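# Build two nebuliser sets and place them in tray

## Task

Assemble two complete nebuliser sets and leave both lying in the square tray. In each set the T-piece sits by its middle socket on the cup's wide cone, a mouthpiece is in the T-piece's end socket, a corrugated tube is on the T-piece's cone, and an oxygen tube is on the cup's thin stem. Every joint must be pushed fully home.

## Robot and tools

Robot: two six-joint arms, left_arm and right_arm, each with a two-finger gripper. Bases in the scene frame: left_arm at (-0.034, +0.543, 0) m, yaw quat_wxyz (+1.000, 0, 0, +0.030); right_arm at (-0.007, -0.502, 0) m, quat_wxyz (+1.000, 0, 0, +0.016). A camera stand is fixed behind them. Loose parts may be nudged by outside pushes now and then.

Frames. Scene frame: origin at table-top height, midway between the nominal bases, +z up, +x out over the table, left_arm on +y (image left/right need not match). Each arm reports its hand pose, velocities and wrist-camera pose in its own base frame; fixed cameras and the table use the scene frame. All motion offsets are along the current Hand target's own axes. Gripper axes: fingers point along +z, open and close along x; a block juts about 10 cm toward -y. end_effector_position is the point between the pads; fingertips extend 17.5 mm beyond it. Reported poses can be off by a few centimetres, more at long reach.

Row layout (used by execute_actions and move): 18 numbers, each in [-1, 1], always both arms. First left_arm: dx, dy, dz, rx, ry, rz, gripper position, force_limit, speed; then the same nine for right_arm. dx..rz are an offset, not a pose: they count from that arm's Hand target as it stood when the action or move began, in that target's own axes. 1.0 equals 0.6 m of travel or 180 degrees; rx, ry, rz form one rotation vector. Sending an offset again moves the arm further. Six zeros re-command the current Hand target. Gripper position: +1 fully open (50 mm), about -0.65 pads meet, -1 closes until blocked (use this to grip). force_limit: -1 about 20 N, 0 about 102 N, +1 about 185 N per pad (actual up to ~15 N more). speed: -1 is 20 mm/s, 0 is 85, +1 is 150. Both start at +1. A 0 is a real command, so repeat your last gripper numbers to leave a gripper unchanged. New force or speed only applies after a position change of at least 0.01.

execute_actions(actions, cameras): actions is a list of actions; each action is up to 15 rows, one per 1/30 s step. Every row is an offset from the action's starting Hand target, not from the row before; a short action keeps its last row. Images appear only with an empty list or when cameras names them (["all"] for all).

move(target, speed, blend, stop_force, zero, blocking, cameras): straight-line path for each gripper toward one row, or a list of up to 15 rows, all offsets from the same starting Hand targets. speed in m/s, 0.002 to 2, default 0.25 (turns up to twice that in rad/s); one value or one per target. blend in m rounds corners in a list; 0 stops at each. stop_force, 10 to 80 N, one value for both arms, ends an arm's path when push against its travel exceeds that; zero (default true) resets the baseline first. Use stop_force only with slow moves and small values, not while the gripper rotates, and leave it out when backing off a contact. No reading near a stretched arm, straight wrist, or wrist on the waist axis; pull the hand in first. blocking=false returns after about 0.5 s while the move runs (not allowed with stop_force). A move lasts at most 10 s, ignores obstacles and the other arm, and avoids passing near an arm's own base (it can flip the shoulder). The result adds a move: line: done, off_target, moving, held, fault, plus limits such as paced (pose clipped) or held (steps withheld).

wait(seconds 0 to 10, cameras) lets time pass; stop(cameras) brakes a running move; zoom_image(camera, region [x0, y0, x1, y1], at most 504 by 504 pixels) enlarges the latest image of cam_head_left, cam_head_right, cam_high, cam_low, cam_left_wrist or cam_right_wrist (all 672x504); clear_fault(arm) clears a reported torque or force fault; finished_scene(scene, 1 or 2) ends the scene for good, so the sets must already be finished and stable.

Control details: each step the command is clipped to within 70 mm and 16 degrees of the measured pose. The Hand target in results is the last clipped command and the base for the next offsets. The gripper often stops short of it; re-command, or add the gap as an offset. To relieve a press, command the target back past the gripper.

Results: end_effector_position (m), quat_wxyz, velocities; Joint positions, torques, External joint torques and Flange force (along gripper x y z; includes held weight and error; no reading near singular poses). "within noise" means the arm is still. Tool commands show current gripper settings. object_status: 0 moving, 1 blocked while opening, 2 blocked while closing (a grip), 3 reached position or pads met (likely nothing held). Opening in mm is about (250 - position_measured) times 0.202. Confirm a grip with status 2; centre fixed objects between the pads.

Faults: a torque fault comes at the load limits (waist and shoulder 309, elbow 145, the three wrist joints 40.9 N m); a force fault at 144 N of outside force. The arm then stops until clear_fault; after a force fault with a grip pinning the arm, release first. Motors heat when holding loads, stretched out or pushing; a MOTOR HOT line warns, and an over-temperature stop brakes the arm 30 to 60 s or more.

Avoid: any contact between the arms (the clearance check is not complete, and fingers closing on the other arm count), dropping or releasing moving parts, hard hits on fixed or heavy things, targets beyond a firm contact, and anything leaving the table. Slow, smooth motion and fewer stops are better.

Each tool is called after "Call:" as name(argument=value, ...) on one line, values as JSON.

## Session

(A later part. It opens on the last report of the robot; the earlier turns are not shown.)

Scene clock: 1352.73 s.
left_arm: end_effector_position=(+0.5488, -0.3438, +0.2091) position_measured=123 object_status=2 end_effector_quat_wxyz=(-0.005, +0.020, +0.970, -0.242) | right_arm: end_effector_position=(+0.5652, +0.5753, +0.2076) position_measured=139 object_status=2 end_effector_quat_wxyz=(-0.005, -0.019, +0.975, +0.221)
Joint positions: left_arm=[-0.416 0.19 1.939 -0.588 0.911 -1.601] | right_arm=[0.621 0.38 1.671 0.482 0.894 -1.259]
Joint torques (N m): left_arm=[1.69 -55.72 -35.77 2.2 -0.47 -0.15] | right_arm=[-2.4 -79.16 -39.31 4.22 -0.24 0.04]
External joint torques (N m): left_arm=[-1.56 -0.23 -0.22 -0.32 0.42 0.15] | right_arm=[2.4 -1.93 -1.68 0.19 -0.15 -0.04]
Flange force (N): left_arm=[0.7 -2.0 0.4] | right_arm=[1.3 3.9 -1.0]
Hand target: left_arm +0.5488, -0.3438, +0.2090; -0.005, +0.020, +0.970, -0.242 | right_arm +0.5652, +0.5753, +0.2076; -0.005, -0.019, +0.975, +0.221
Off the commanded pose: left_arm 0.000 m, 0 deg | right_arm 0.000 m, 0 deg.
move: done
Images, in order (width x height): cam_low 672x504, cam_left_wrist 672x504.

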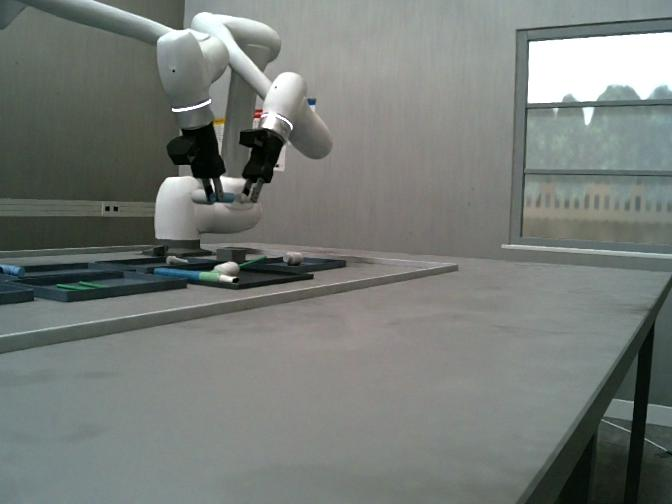

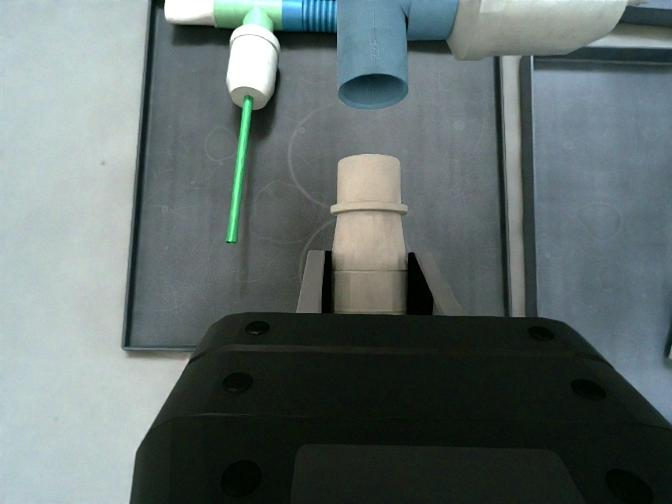

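Call:
move(target=[[0.0025,-0.0221,0.0117,0,0,0,-1,0.4,-0.5,0,0,0,0,0,0,-1,0.2,-0.5],[0.0025,-0.0662,0.0352,0,0,0,-1,0.4,-0.5,0,0,0,0,0,0,-1,0.2,-0.5]], speed=[0.08,0.025], stop_force=15, cameras=["cam_left_wrist","cam_low"])

Call:
zoom_image(camera="cam_left_wrist", region=[300, 80, 440, 220])

Call:
zoom_image(camera="cam_low", region=[180, 150, 280, 240])

Scene clock: 1379.83 s.
left_arm: end_effector_position=(+0.5458, -0.3782, +0.2089) position_measured=123 object_status=2 end_effector_quat_wxyz=(-0.005, +0.020, +0.970, -0.242) | right_arm: end_effector_position=(+0.5653, +0.5753, +0.2076) position_measured=139 object_status=2 end_effector_quat_wxyz=(-0.005, -0.019, +0.975, +0.221)
Joint positions: left_arm=[-0.47 0.205 1.92 -0.584 0.889 -1.654] | right_arm=[0.62 0.38 1.671 0.482 0.894 -1.259]
Joint torques (N m): left_arm=[-9.6 -61.78 -42.04 -2.07 -0.41 -0.01] | right_arm=[7.65 -76.17 -44.15 7.4 -2.61 0.16]
External joint torques (N m): left_arm=[9.67 4.47 5.85 3.99 0.27 0.01] | right_arm=[-7.89 -4.44 3.35 -3.01 2.21 -0.16]
Flange force (N): left_arm=[-3.4 16.7 -2.2] | right_arm=[2.9 -12.6 -11.8]
Hand target: left_arm +0.5458, -0.3781, +0.2090; -0.005, +0.020, +0.970, -0.242 (not the last commanded pose) | right_arm +0.5652, +0.5753, +0.2076; -0.005, -0.019, +0.975, +0.221
Off the commanded pose: left_arm 0.010 m, 0 deg | right_arm 0.000 m, 0 deg.
move: contact (left_arm); path passed 1 of 2 targets
Images, in order (width x height): cam_low 672x504, cam_left_wrist 672x504.

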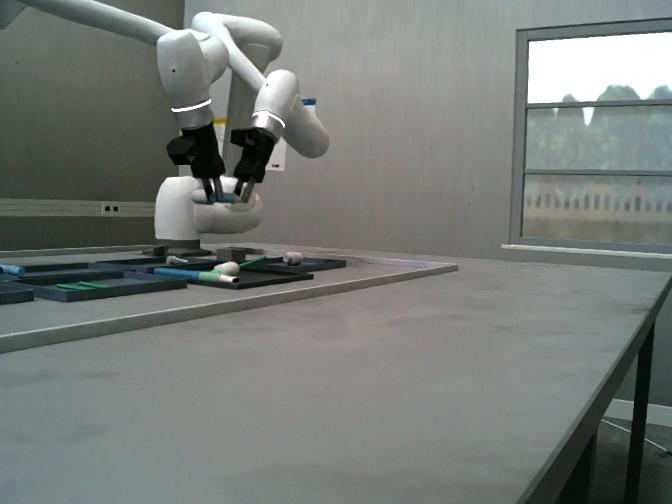

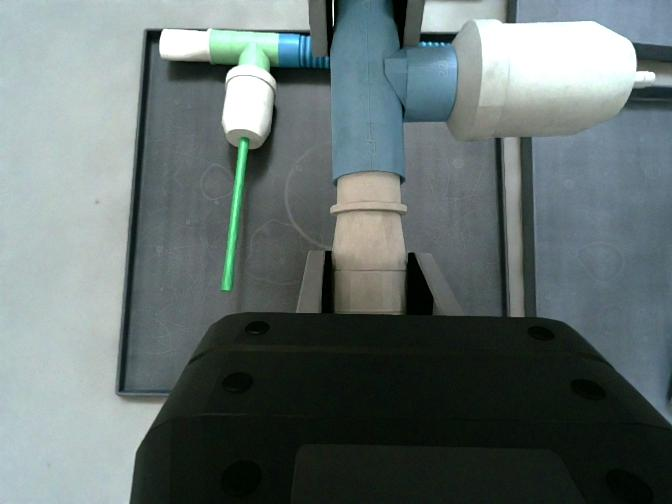

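Scaled by 3.600 from the camera's 672x504 image, which has a finer 960x720 frame.

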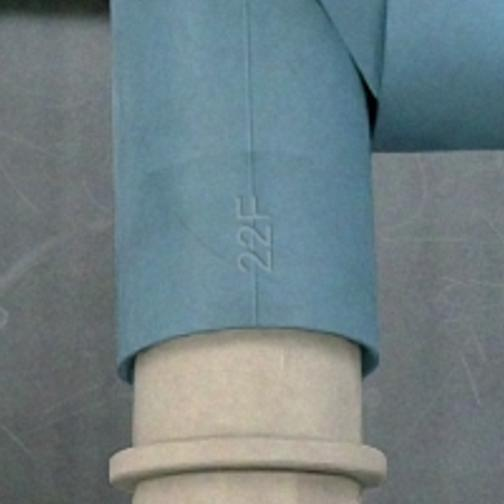

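Scaled by 5.040 from the camera's 672x504 image, which has a finer 960x720 frame.

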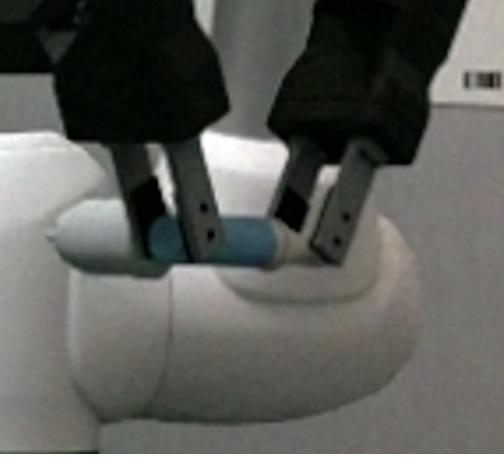

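Call:
move(target=[-0.0005,-0.0203,0.0115,0,0,0,-1,0.4,-0.5,0,0,0,0,0,0,-1,0.2,-0.5], speed=0.02, stop_force=45, zero=false)

Scene clock: 1386.57 s.
left_arm: end_effector_position=(+0.5456, -0.3873, +0.2086) position_measured=123 object_status=2 end_effector_quat_wxyz=(-0.005, +0.020, +0.970, -0.242) | right_arm: end_effector_position=(+0.5652, +0.5753, +0.2076) position_measured=139 object_status=2 end_effector_quat_wxyz=(-0.005, -0.019, +0.975, +0.221)
Joint positions: left_arm=[-0.484 0.21 1.914 -0.583 0.883 -1.667] | right_arm=[0.621 0.38 1.671 0.482 0.894 -1.259]
Joint torques (N m): left_arm=[-28.06 -65.96 -51.55 -8.63 -0.66 0.31] | right_arm=[23.16 -71.12 -51.69 12.63 -6.07 0.05]
External joint torques (N m): left_arm=[28.13 7.74 15.19 10.56 0.5 -0.31] | right_arm=[-23.08 -9.54 10.72 -8.21 5.67 -0.05]
Flange force (N): left_arm=[-5.7 46.5 -11.8] | right_arm=[6.9 -36.8 -29.5]
Hand target: left_arm +0.5456, -0.3873, +0.2086; -0.005, +0.020, +0.970, -0.242 (not the last commanded pose) | right_arm +0.5652, +0.5753, +0.2076; -0.005, -0.019, +0.975, +0.221
Off the commanded pose: left_arm 0.005 m, 0 deg | right_arm 0.000 m, 0 deg.
move: contact (left_arm)

Call:
move(target=[-0.0003,-0.0115,0.0069,0,0,0,-1,0.4,-0.5,0,0,0,0,0,0,-1,0.2,-0.5], speed=0.02, stop_force=65, zero=false, cameras=["cam_left_wrist"])

Call:
zoom_image(camera="cam_left_wrist", region=[300, 80, 440, 220])

Scene clock: 1391.30 s.
left_arm: end_effector_position=(+0.5455, -0.3888, +0.2085) position_measured=123 object_status=2 end_effector_quat_wxyz=(-0.005, +0.020, +0.970, -0.242) | right_arm: end_effector_position=(+0.5653, +0.5753, +0.2076) position_measured=139 object_status=2 end_effector_quat_wxyz=(-0.005, -0.019, +0.975, +0.221)
Joint positions: left_arm=[-0.486 0.211 1.913 -0.582 0.882 -1.669] | right_arm=[0.62 0.38 1.671 0.482 0.894 -1.259]
Joint torques (N m): left_arm=[-40.38 -66.06 -56.62 -12.82 -0.92 0.44] | right_arm=[34.53 -70.04 -58.07 16.58 -8.38 0.04]
External joint torques (N m): left_arm=[40.37 7.98 20.29 14.75 0.75 -0.44] | right_arm=[-34.72 -10.79 17.08 -12.17 7.98 -0.04]
Flange force (N): left_arm=[-6.7 65.4 -20.8] | right_arm=[8.2 -55.5 -39.5]
Hand target: left_arm +0.5455, -0.3888, +0.2085; -0.005, +0.020, +0.970, -0.242 (not the last commanded pose) | right_arm +0.5652, +0.5753, +0.2076; -0.005, -0.019, +0.975, +0.221
Off the commanded pose: left_arm 0.007 m, 0 deg | right_arm 0.000 m, 0 deg.
move: contact (left_arm)
Images, in order (width x height): cam_left_wrist 672x504.

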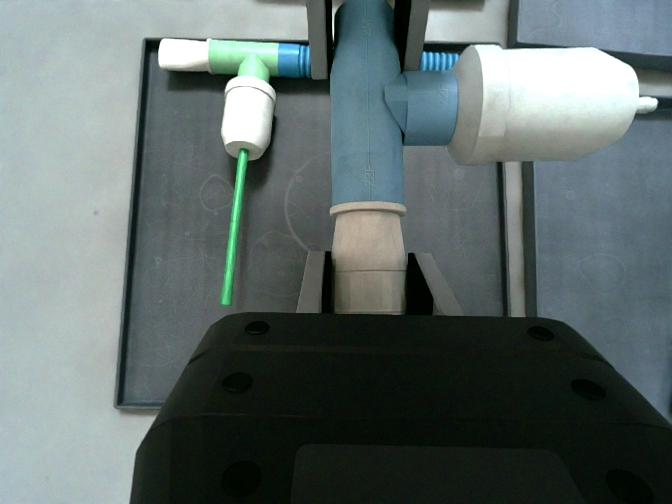

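Scaled by 3.600 from the camera's 672x504 image, which has a finer 960x720 frame.

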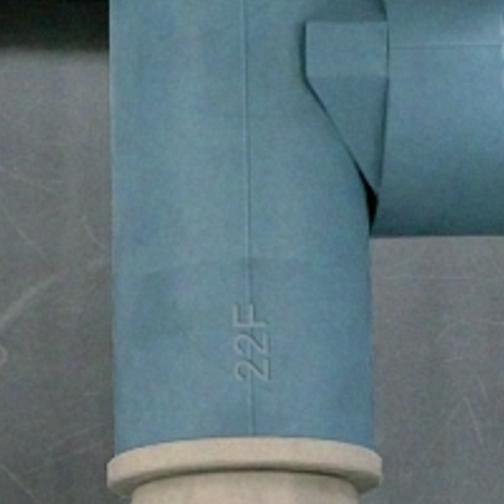

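Call:
move(target=[[-0.0001,0.0055,-0.0028,0,0,0,-1,0.4,-0.5,0,0,0,0,0,0,-1,0.2,-0.5],[-0.0001,0.0055,-0.0028,0,0,0,-1,0.4,-0.5,0,0,0,0,0,0,0.42,-0.3,-0.5],[-0.0001,0.0055,-0.0028,0,0,0,-1,0.4,-0.5,0,0,-0.15,0,0,0,0.42,-0.3,-0.5],[-0.0001,0.0055,-0.0028,0,0,0,-1,0.4,-0.5,0.2143,-0.4293,-0.3387,0.1186,0.0104,0.2646,0.42,-0.3,-0.5],[-0.0001,0.0055,-0.0028,0,0,0,-1,0.4,-0.5,0.3731,-0.9615,-0.3161,0.2371,0.0208,0.5292,0.42,-0.3,-0.5]], speed=[0.05,0.1,0.2,0.45,0.4], blend=[0,0,0.01,0.05,0], cameras=["cam_right_wrist","cam_left_wrist","cam_low","cam_head_right"])

Call:
zoom_image(camera="cam_low", region=[170, 150, 270, 240])

Call:
zoom_image(camera="cam_right_wrist", region=[230, 180, 470, 340])

Scene clock: 1419.83 s.
left_arm: end_effector_position=(+0.5457, -0.3851, +0.2084) position_measured=123 object_status=2 end_effector_quat_wxyz=(-0.005, +0.020, +0.970, -0.242) | right_arm: end_effector_position=(+0.3656, -0.0354, +0.1299) position_measured=90 object_status=3 end_effector_quat_wxyz=(-0.184, +0.683, +0.683, -0.183)
Joint positions: left_arm=[-0.481 0.209 1.916 -0.583 0.884 -1.664] | right_arm=[-0.137 0.168 2.156 -0.07 1.339 -0.102]
Joint torques (N m): left_arm=[1.75 -60.7 -36.77 2.23 -0.56 -0.17] | right_arm=[-2.43 -46.53 -29.43 2.8 1.78 0.05]
External joint torques (N m): left_arm=[-1.75 2.86 0.42 -0.3 0.41 0.17] | right_arm=[2.21 -1.77 -1.15 0.24 -0.18 -0.05]
Flange force (N): left_arm=[-2.2 -1.6 4.1] | right_arm=[4.5 -1.4 -2.6]
Hand target: left_arm +0.5457, -0.3851, +0.2084; -0.005, +0.020, +0.970, -0.242 | right_arm +0.3656, -0.0354, +0.1299; -0.184, +0.683, +0.683, -0.183
Off the commanded pose: left_arm 0.000 m, 0 deg | right_arm 0.000 m, 0 deg.
move: done
Images, in order (width x height): cam_head_right 672x504, cam_low 672x504, cam_left_wrist 672x504, cam_right_wrist 672x504.

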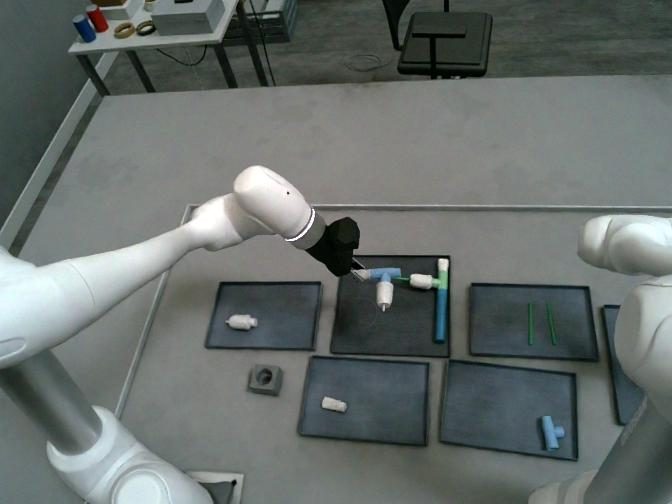

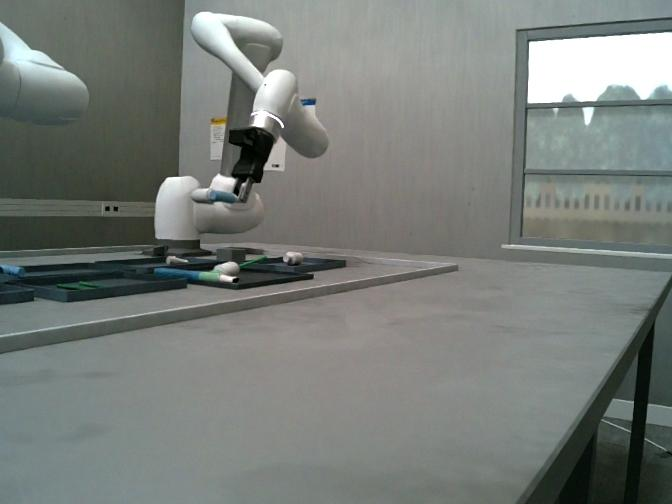

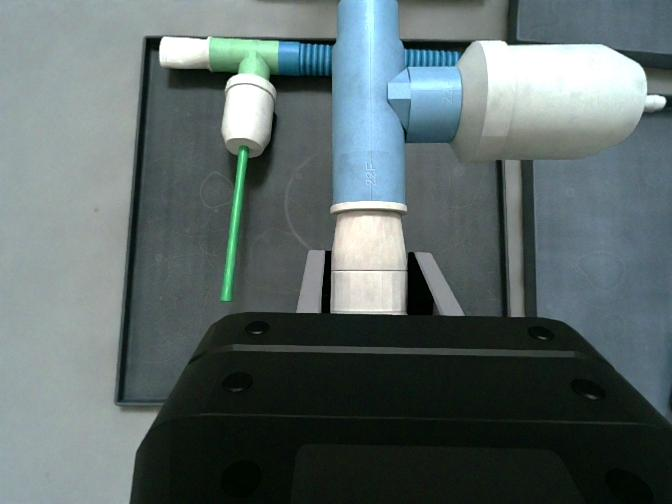

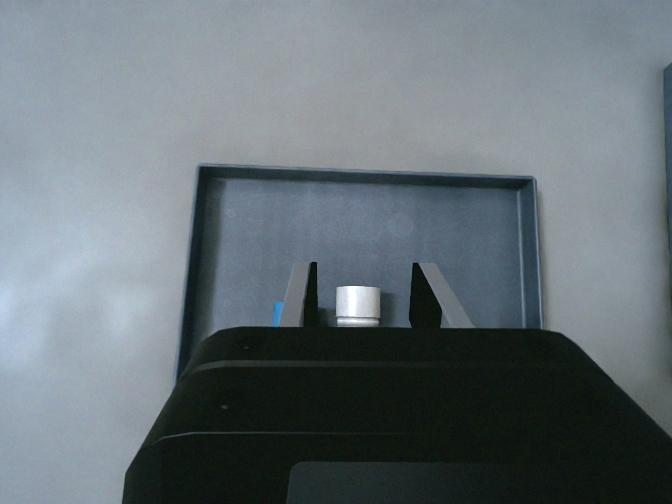

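Scaled by 5.040 from the camera's 672x504 image, which has a finer 960x720 frame.

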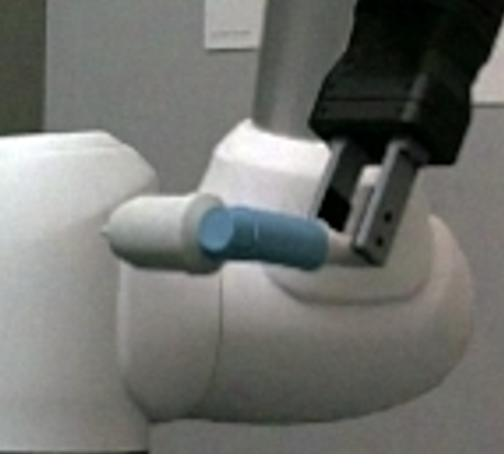

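Scaled by 2.100 from the camera's 672x504 image, which has a finer 960x720 frame.

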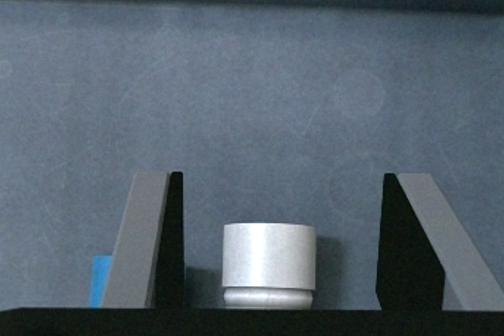

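Call:
zoom_image(camera="cam_low", region=[188, 182, 248, 212])

Scaled by 8.400 from the camera's 672x504 image, which has a finer 960x720 frame.

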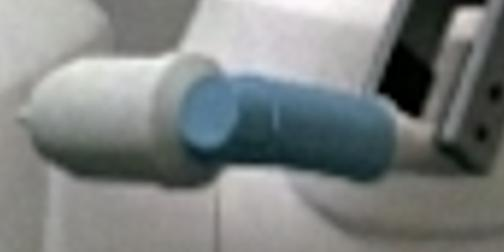

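Call:
move(target=[-0.0055,-0.0038,-0.0135,-0.0367,0,0,-1,0.4,-0.5,0.0095,0.0587,0.1103,0,0,0,0.42,-0.3,-0.5], speed=0.12, cameras=["cam_right_wrist","cam_low"])

Call:
zoom_image(camera="cam_low", region=[188, 178, 248, 208])

Call:
zoom_image(camera="cam_right_wrist", region=[230, 180, 470, 340])

Scene clock: 1453.07 s.
left_arm: end_effector_position=(+0.5491, -0.3834, +0.2166) position_measured=123 object_status=2 end_effector_quat_wxyz=(-0.004, +0.020, +0.982, -0.186) | right_arm: end_effector_position=(+0.3629, -0.0297, +0.0550) position_measured=90 object_status=3 end_effector_quat_wxyz=(-0.184, +0.683, +0.683, -0.183)
Joint positions: left_arm=[-0.52 0.211 1.868 -0.418 0.928 -1.82] | right_arm=[-0.126 0.273 2.212 -0.068 1.178 -0.083]
Joint torques (N m): left_arm=[1.52 -62.23 -38.14 2.81 -0.72 -0.15] | right_arm=[-2.13 -52.26 -24.13 2.35 1.79 0.02]
External joint torques (N m): left_arm=[-1.96 3.14 0.51 -0.29 0.42 0.16] | right_arm=[1.85 -1.73 -1.06 0.2 -0.18 -0.02]
Flange force (N): left_arm=[-2.2 -2.6 3.9] | right_arm=[3.8 -1.3 -2.7]
Hand target: left_arm +0.5491, -0.3835, +0.2166; -0.004, +0.020, +0.982, -0.186 | right_arm +0.3629, -0.0297, +0.0550; -0.184, +0.683, +0.683, -0.183
Off the commanded pose: left_arm 0.000 m, 0 deg | right_arm 0.000 m, 0 deg.
move: done
Images, in order (width x height): cam_low 672x504, cam_right_wrist 672x504.

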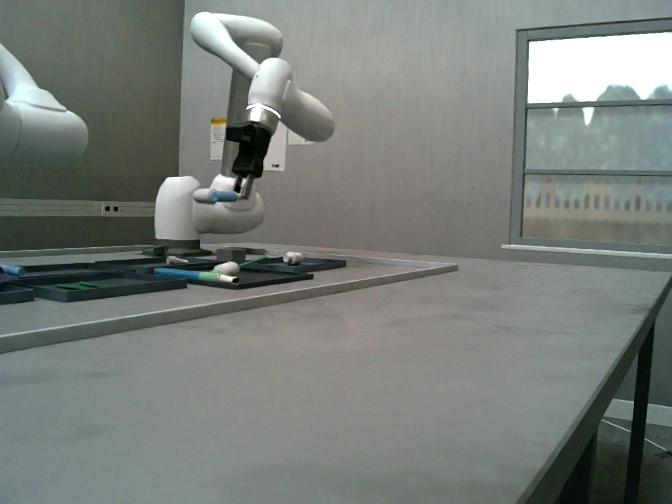

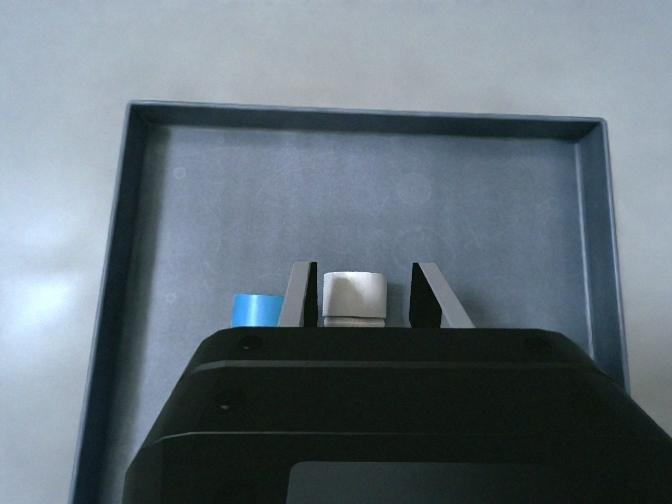

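Scaled by 8.400 from the camera's 672x504 image, which has a finer 960x720 frame.

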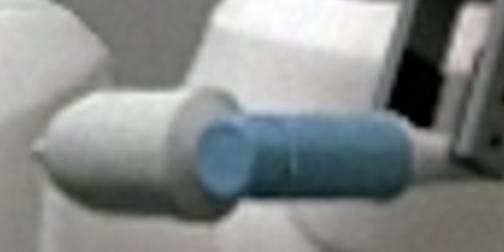

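Scaled by 2.100 from the camera's 672x504 image, which has a finer 960x720 frame.

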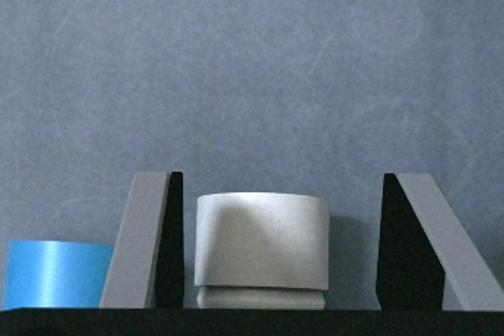

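Call:
move(target=[0,0,0,0,0,0,-1,0.4,-0.5,0,0.0237,0.0410,0,0,0,0.42,-0.3,-0.5], speed=0.04, stop_force=12, cameras=["cam_right_wrist"])

Call:
zoom_image(camera="cam_right_wrist", region=[200, 180, 470, 340])

Scene clock: 1460.90 s.
left_arm: end_effector_position=(+0.5491, -0.3835, +0.2166) position_measured=123 object_status=2 end_effector_quat_wxyz=(-0.004, +0.020, +0.982, -0.186) | right_arm: end_effector_position=(+0.3629, -0.0297, +0.0266) position_measured=90 object_status=3 end_effector_quat_wxyz=(-0.184, +0.683, +0.683, -0.183)
Joint positions: left_arm=[-0.52 0.211 1.867 -0.418 0.928 -1.82] | right_arm=[-0.126 0.32 2.227 -0.07 1.117 -0.078]
Joint torques (N m): left_arm=[1.64 -62.23 -38.21 2.8 -0.75 -0.11] | right_arm=[-2.04 -55.09 -22.07 2.15 1.78 0.02]
External joint torques (N m): left_arm=[-1.77 2.45 0.59 -0.27 0.46 0.11] | right_arm=[1.59 -1 -0.96 0.19 -0.19 -0.02]
Flange force (N): left_arm=[-1.3 -2.2 3.1] | right_arm=[3.2 -0.1 -2.0]
Hand target: left_arm +0.5491, -0.3835, +0.2166; -0.004, +0.020, +0.982, -0.186 | right_arm +0.3629, -0.0297, +0.0266; -0.184, +0.683, +0.683, -0.183
Off the commanded pose: left_arm 0.000 m, 0 deg | right_arm 0.000 m, 0 deg.
move: done
Images, in order (width x height): cam_right_wrist 672x504.

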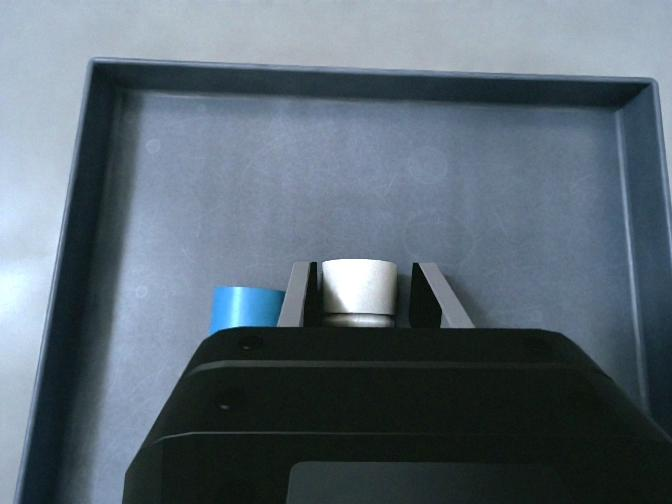

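Scaled by 1.867 from the camera's 672x504 image, which has a finer 960x720 frame.

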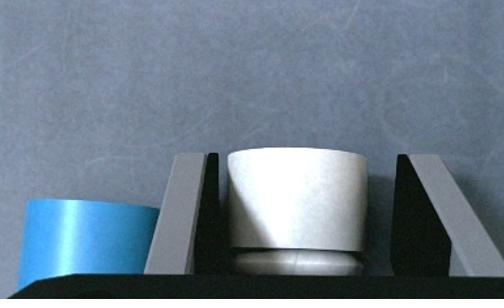

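Call:
move(target=[[0,0,0,0,0,0,-1,0.4,-0.5,0,0,0,0,0,0,-1,0.2,-0.5],[0,0,0,0,0,0,-1,0.4,-0.5,0,-0.1445,-0.2503,0,0,0,-1,0.2,-0.5],[0,0,0,0,0,0,-1,0.4,-0.5,0.8912,0.1373,-0.4388,0,0.25,0.433,-1,0.2,-0.5]], speed=[0.05,0.2,0.4], blend=[0,0.03,0], cameras=["cam_right_wrist","cam_low","cam_head_right"])

Call:
zoom_image(camera="cam_low", region=[150, 170, 250, 220])

Call:
zoom_image(camera="cam_right_wrist", region=[250, 90, 490, 330])

Scene clock: 1477.47 s.
left_arm: end_effector_position=(+0.5491, -0.3835, +0.2166) position_measured=123 object_status=2 end_effector_quat_wxyz=(-0.004, +0.020, +0.982, -0.186) | right_arm: end_effector_position=(+0.5666, +0.5048, +0.2132) position_measured=134 object_status=2 end_effector_quat_wxyz=(-0.259, +0.966, -0.001, -0.001)
Joint positions: left_arm=[-0.52 0.211 1.867 -0.418 0.928 -1.82] | right_arm=[0.514 0.305 1.789 0.607 0.87 1.728]
Joint torques (N m): left_arm=[1.61 -62.04 -38.16 2.81 -0.71 -0.13] | right_arm=[-1.95 -70.91 -38.89 4.12 -0.08 -0.01]
External joint torques (N m): left_arm=[-1.69 2.36 0.47 -0.27 0.41 0.13] | right_arm=[1.76 -1.53 -1.56 0.24 -0.18 0.01]
Flange force (N): left_arm=[-1.4 -2.1 3.0] | right_arm=[-0.7 -3.5 -0.6]
Hand target: left_arm +0.5491, -0.3835, +0.2166; -0.004, +0.020, +0.982, -0.186 | right_arm +0.5666, +0.5048, +0.2132; -0.259, +0.966, -0.001, -0.001
Off the commanded pose: left_arm 0.000 m, 0 deg | right_arm 0.000 m, 0 deg.
move: done
Images, in order (width x height): cam_head_right 672x504, cam_low 672x504, cam_right_wrist 672x504.

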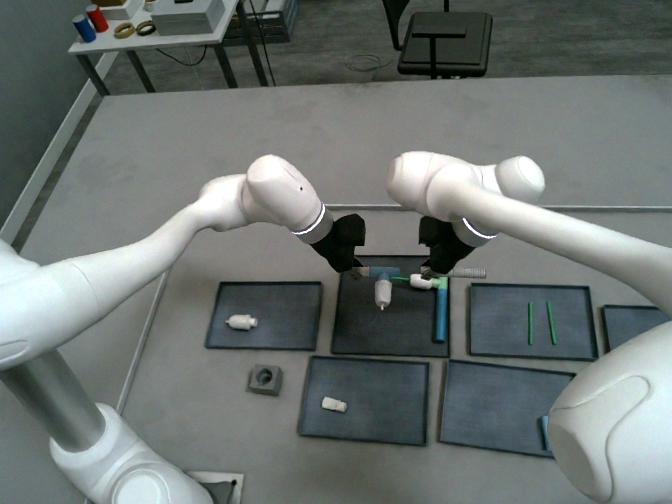

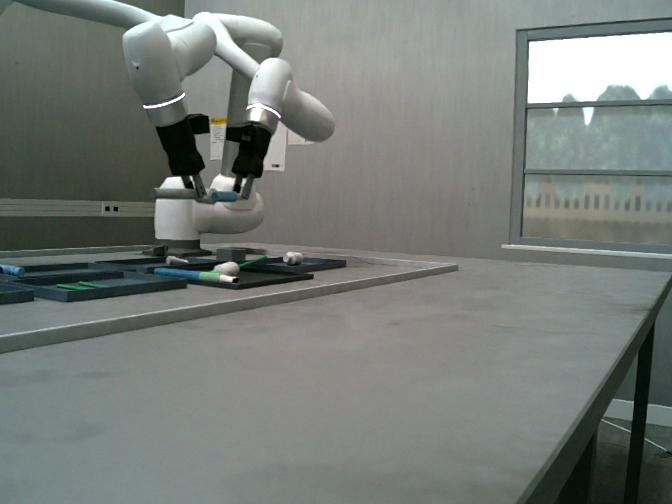

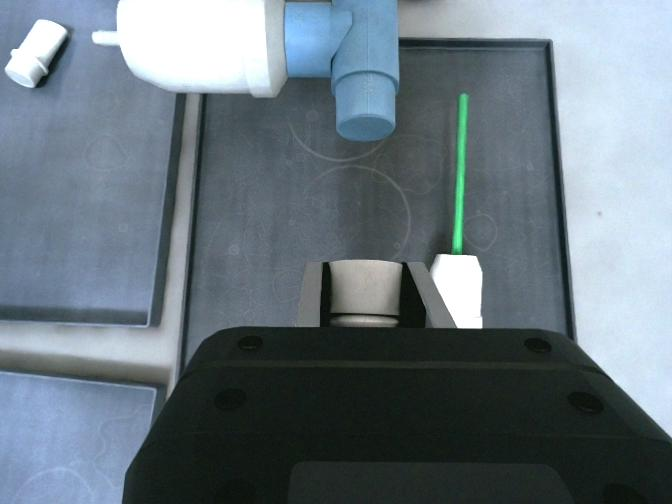

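Scaled by 5.040 from the camera's 672x504 image, which has a finer 960x720 frame.

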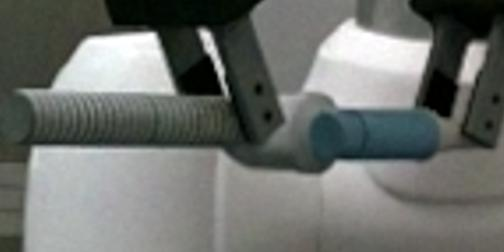

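Scaled by 2.100 from the camera's 672x504 image, which has a finer 960x720 frame.

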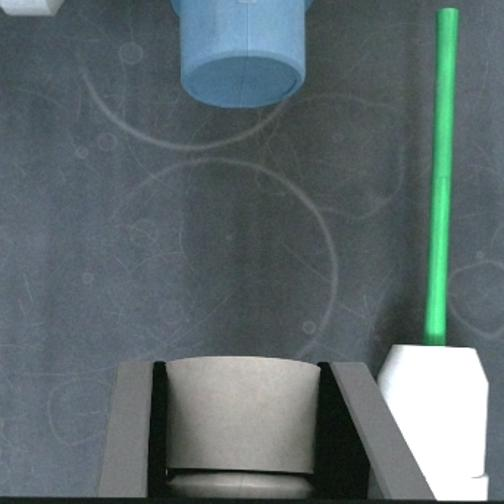

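Call:
zoom_image(camera="cam_low", region=[180, 180, 240, 210])

Scaled by 8.400 from the camera's 672x504 image, which has a finer 960x720 frame.

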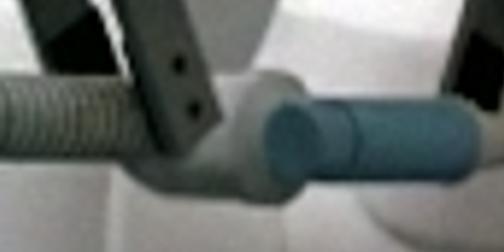

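Call:
move(target=[0,0,0,0.0089,0,0,-1,0.4,-0.5,0.0022,-0.0490,0.0352,0,0.0033,0.0058,-1,0.2,-0.5], speed=0.1, cameras=["cam_right_wrist","cam_low"])

Call:
zoom_image(camera="cam_low", region=[160, 175, 240, 215])

Call:
zoom_image(camera="cam_right_wrist", region=[250, 90, 490, 330])

Scene clock: 1508.40 s.
left_arm: end_effector_position=(+0.5491, -0.3835, +0.2166) position_measured=123 object_status=2 end_effector_quat_wxyz=(-0.004, +0.020, +0.980, -0.200) | right_arm: end_effector_position=(+0.5680, +0.5408, +0.2096) position_measured=134 object_status=2 end_effector_quat_wxyz=(-0.259, +0.966, -0.011, +0.002)
Joint positions: left_arm=[-0.509 0.209 1.876 -0.455 0.92 -1.785] | right_arm=[0.561 0.334 1.755 0.596 0.841 1.796]
Joint torques (N m): left_arm=[1.46 -61.73 -38.06 2.71 -0.71 -0.11] | right_arm=[-2.1 -74.46 -38.98 4.07 -0.19 0.03]
External joint torques (N m): left_arm=[-1.51 2.29 0.43 -0.29 0.42 0.11] | right_arm=[2.02 -1.14 -1.58 0.28 -0.18 -0.02]
Flange force (N): left_arm=[-1.6 -1.8 2.9] | right_arm=[-0.5 -3.8 0.1]
Hand target: left_arm +0.5491, -0.3835, +0.2166; -0.004, +0.020, +0.980, -0.200 | right_arm +0.5679, +0.5408, +0.2096; -0.259, +0.966, -0.011, +0.002
Off the commanded pose: left_arm 0.000 m, 0 deg | right_arm 0.000 m, 0 deg.
move: done
Images, in order (width x height): cam_low 672x504, cam_right_wrist 672x504.

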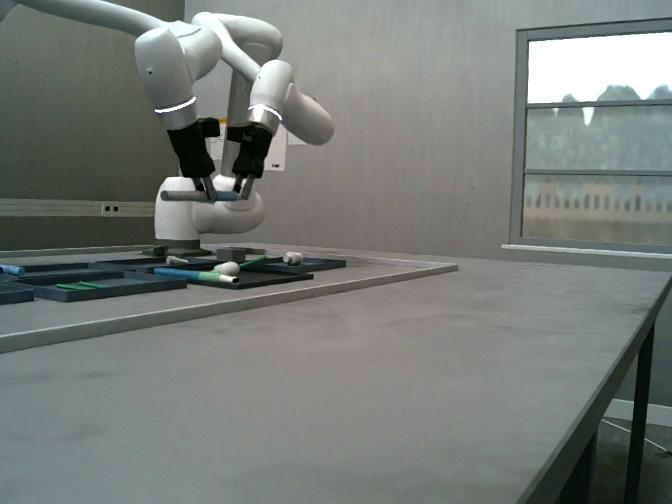

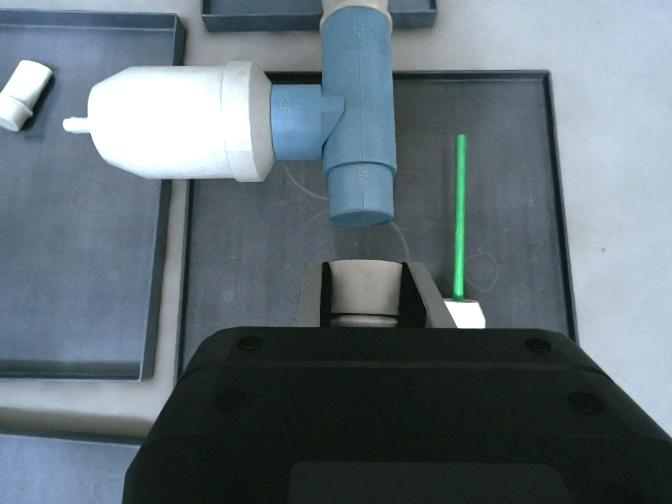

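Scaled by 6.300 from the camera's 672x504 image, which has a finer 960x720 frame.

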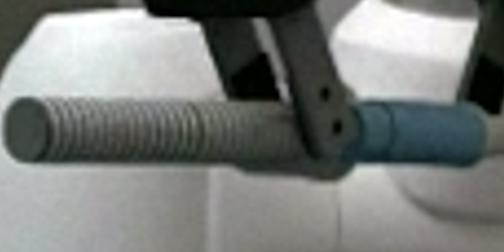

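Scaled by 2.100 from the camera's 672x504 image, which has a finer 960x720 frame.

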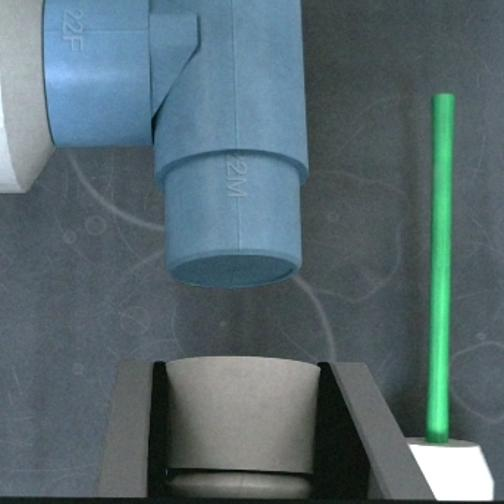

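Call:
move(target=[[0,0,0,0,0,0,-1,0.4,-0.5,-0.0023,-0.0294,0.0158,0,0,0,-1,0.2,-0.5],[0,0,0,0,0,0,-1,0.4,-0.5,-0.0023,-0.0525,0.0292,0,0,0,-1,0.2,-0.5]], speed=[0.08,0.025], stop_force=15, cameras=["cam_right_wrist","cam_low"])

Call:
zoom_image(camera="cam_right_wrist", region=[290, 180, 440, 330])

Call:
zoom_image(camera="cam_low", region=[160, 175, 240, 215])

Scene clock: 1520.97 s.
left_arm: end_effector_position=(+0.5491, -0.3835, +0.2166) position_measured=123 object_status=2 end_effector_quat_wxyz=(-0.004, +0.020, +0.980, -0.200) | right_arm: end_effector_position=(+0.5670, +0.5589, +0.2100) position_measured=134 object_status=2 end_effector_quat_wxyz=(-0.259, +0.966, -0.011, +0.002)
Joint positions: left_arm=[-0.509 0.209 1.876 -0.455 0.92 -1.785] | right_arm=[0.583 0.348 1.734 0.589 0.836 1.823]
Joint torques (N m): left_arm=[-28.86 -62.54 -50.3 -8.44 -2.56 -0.14] | right_arm=[23.98 -72 -54.48 13.02 -4.88 0.47]
External joint torques (N m): left_arm=[28.99 3.59 13.05 10.84 2.29 0.14] | right_arm=[-24.36 -5.64 13.62 -8.64 4.47 -0.47]
Flange force (N): left_arm=[-5.7 47.0 -13.7] | right_arm=[-3.9 39.8 -29.1]
Hand target: left_arm +0.5491, -0.3835, +0.2166; -0.004, +0.020, +0.980, -0.200 | right_arm +0.5669, +0.5589, +0.2100; -0.259, +0.966, -0.011, +0.002 (not the last commanded pose)
Off the commanded pose: left_arm 0.000 m, 0 deg | right_arm 0.018 m, 0 deg.
move: contact (right_arm); path passed 0 of 2 targets
Images, in order (width x height): cam_low 672x504, cam_right_wrist 672x504.

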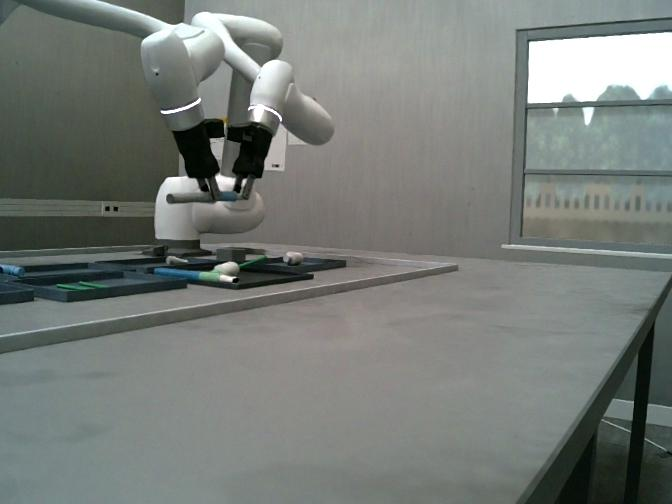

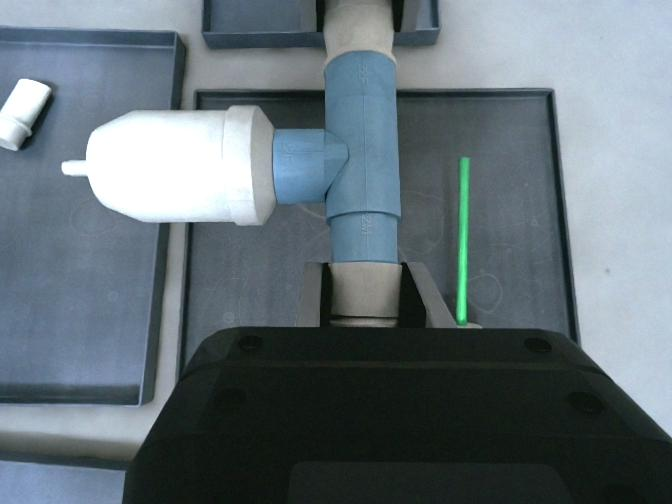

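Scaled by 3.360 from the camera's 672x504 image, which has a finer 960x720 frame.

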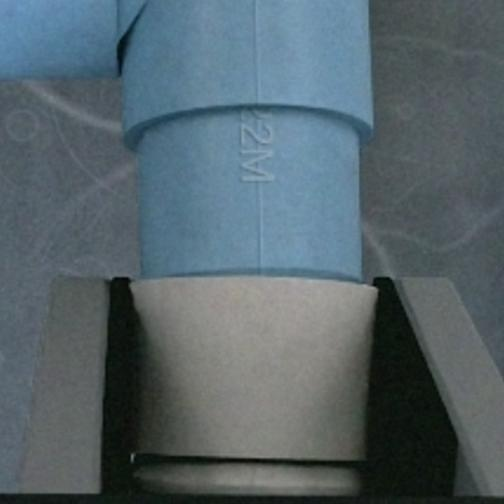

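Scaled by 6.300 from the camera's 672x504 image, which has a finer 960x720 frame.

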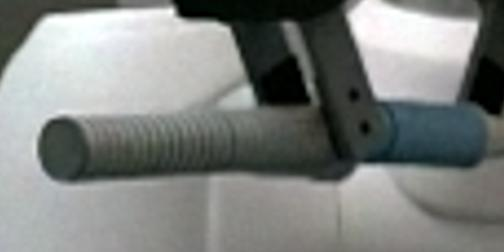

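Call:
move(target=[0,0,0,0,0,0,-1,0.4,-0.5,0,0.0072,-0.0042,0,0,0,-1,0.2,-0.5], speed=0.04, cameras=["cam_right_wrist","cam_low"])

Call:
zoom_image(camera="cam_low", region=[160, 175, 240, 215])

Call:
zoom_image(camera="cam_right_wrist", region=[290, 180, 440, 330])

Scene clock: 1533.23 s.
left_arm: end_effector_position=(+0.5491, -0.3836, +0.2167) position_measured=123 object_status=2 end_effector_quat_wxyz=(-0.004, +0.020, +0.980, -0.200) | right_arm: end_effector_position=(+0.5668, +0.5539, +0.2100) position_measured=134 object_status=2 end_effector_quat_wxyz=(-0.259, +0.966, -0.011, +0.002)
Joint positions: left_arm=[-0.51 0.209 1.876 -0.455 0.92 -1.785] | right_arm=[0.578 0.344 1.741 0.591 0.837 1.816]
Joint torques (N m): left_arm=[1.7 -61.62 -37.95 2.72 -0.72 -0.17] | right_arm=[-1.87 -75.22 -39.34 4.14 -0.24 0]
External joint torques (N m): left_arm=[-1.87 2.22 0.21 -0.3 0.43 0.17] | right_arm=[1.65 -1.95 -1.4 0.22 -0.15 0]
Flange force (N): left_arm=[-1.6 -2.4 2.9] | right_arm=[-1.4 -2.9 -1.1]
Hand target: left_arm +0.5491, -0.3835, +0.2166; -0.004, +0.020, +0.980, -0.200 | right_arm +0.5668, +0.5539, +0.2100; -0.259, +0.966, -0.011, +0.002
Off the commanded pose: left_arm 0.000 m, 0 deg | right_arm 0.000 m, 0 deg.
move: done
Images, in order (width x height): cam_low 672x504, cam_right_wrist 672x504.

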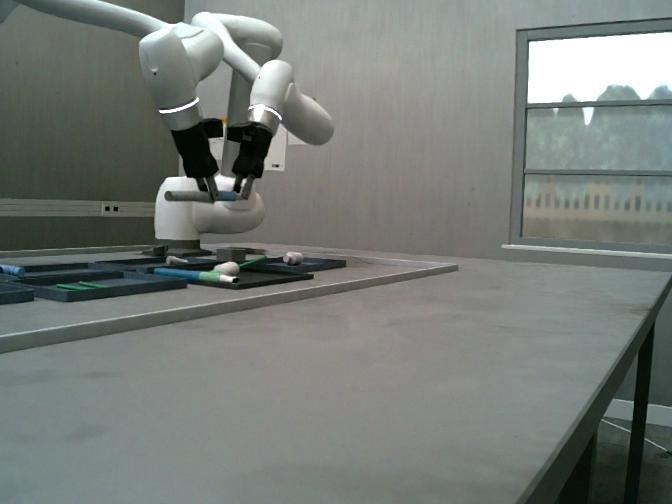

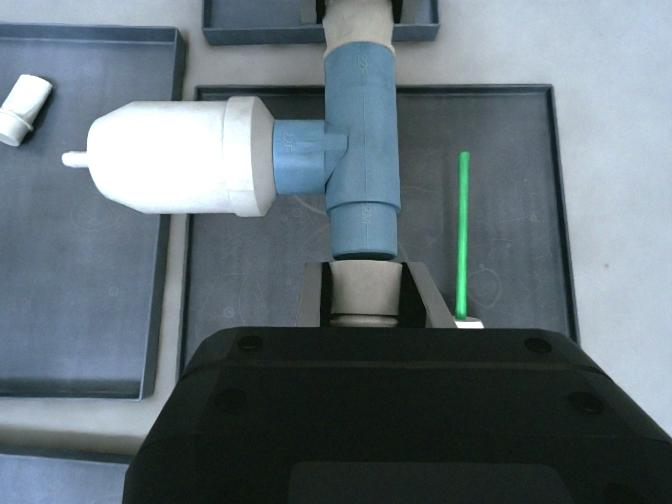

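Scaled by 6.300 from the camera's 672x504 image, which has a finer 960x720 frame.

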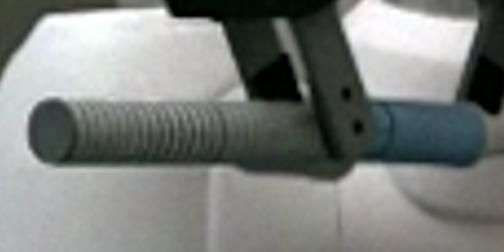

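Scaled by 3.360 from the camera's 672x504 image, which has a finer 960x720 frame.

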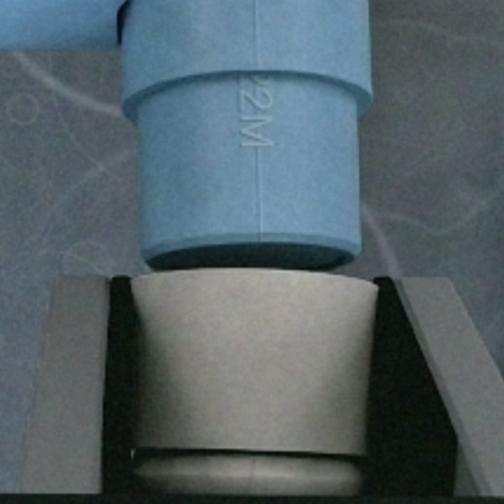

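Call:
move(target=[[0,0,0,0,0,0,-1,0.4,-0.5,-0.0005,-0.0014,-0.0025,0,0,0,-1,0.2,-0.5],[0,0,0,0,0,0,-1,0.4,-0.5,-0.0005,-0.0332,0.0159,0,0,0,-1,0.2,-0.5]], speed=[0.03,0.025], stop_force=15, cameras=["cam_right_wrist","cam_low"])

Call:
zoom_image(camera="cam_right_wrist", region=[290, 180, 440, 330])

Call:
zoom_image(camera="cam_low", region=[160, 175, 240, 215])

Scene clock: 1544.07 s.
left_arm: end_effector_position=(+0.5491, -0.3833, +0.2166) position_measured=123 object_status=2 end_effector_quat_wxyz=(-0.004, +0.020, +0.980, -0.200) | right_arm: end_effector_position=(+0.5668, +0.5673, +0.2116) position_measured=134 object_status=2 end_effector_quat_wxyz=(-0.258, +0.966, -0.010, +0.002)
Joint positions: left_arm=[-0.509 0.209 1.876 -0.455 0.92 -1.785] | right_arm=[0.594 0.354 1.723 0.584 0.836 1.838]
Joint torques (N m): left_arm=[-11.33 -62.24 -42.73 -2.15 -1.27 -0.17] | right_arm=[8.18 -75.53 -46.25 8.05 -2.63 0.28]
External joint torques (N m): left_arm=[10.87 3.34 5.31 4.53 1 0.17] | right_arm=[-8.06 -2.47 5.45 -3.68 2.21 -0.27]
Flange force (N): left_arm=[-4.3 17.6 -3.3] | right_arm=[-2.7 14.1 -11.4]
Hand target: left_arm +0.5491, -0.3835, +0.2166; -0.004, +0.020, +0.980, -0.200 | right_arm +0.5668, +0.5673, +0.2116; -0.258, +0.966, -0.010, +0.002 (not the last commanded pose)
Off the commanded pose: left_arm 0.000 m, 0 deg | right_arm 0.009 m, 0 deg.
move: contact (right_arm); path passed 1 of 2 targets
Images, in order (width x height): cam_low 672x504, cam_right_wrist 672x504.

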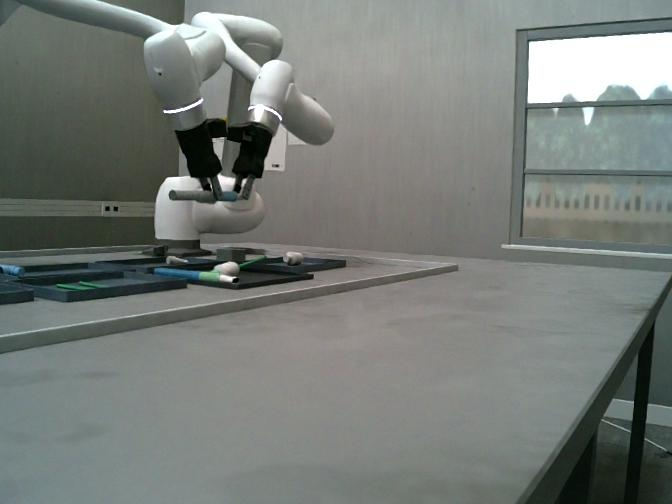

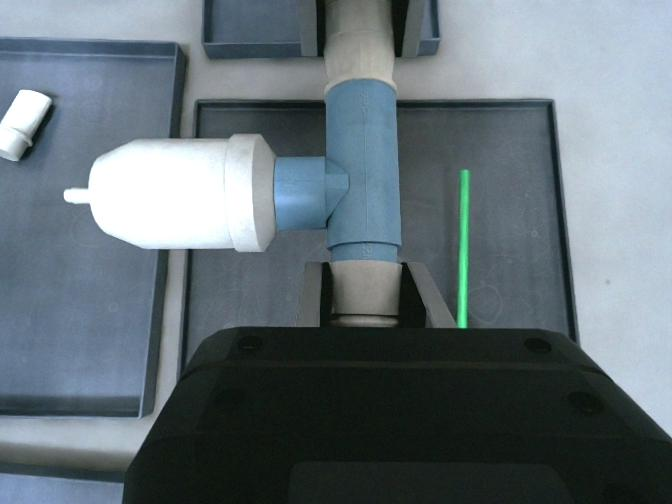

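Scaled by 3.360 from the camera's 672x504 image, which has a finer 960x720 frame.

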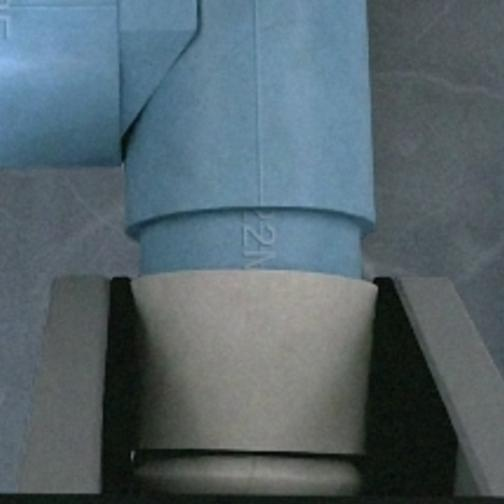

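Scaled by 6.300 from the camera's 672x504 image, which has a finer 960x720 frame.

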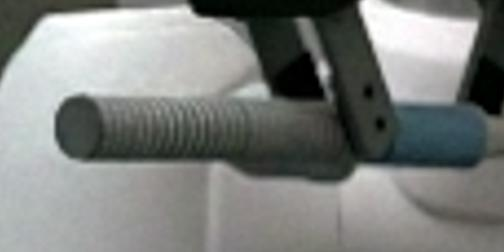

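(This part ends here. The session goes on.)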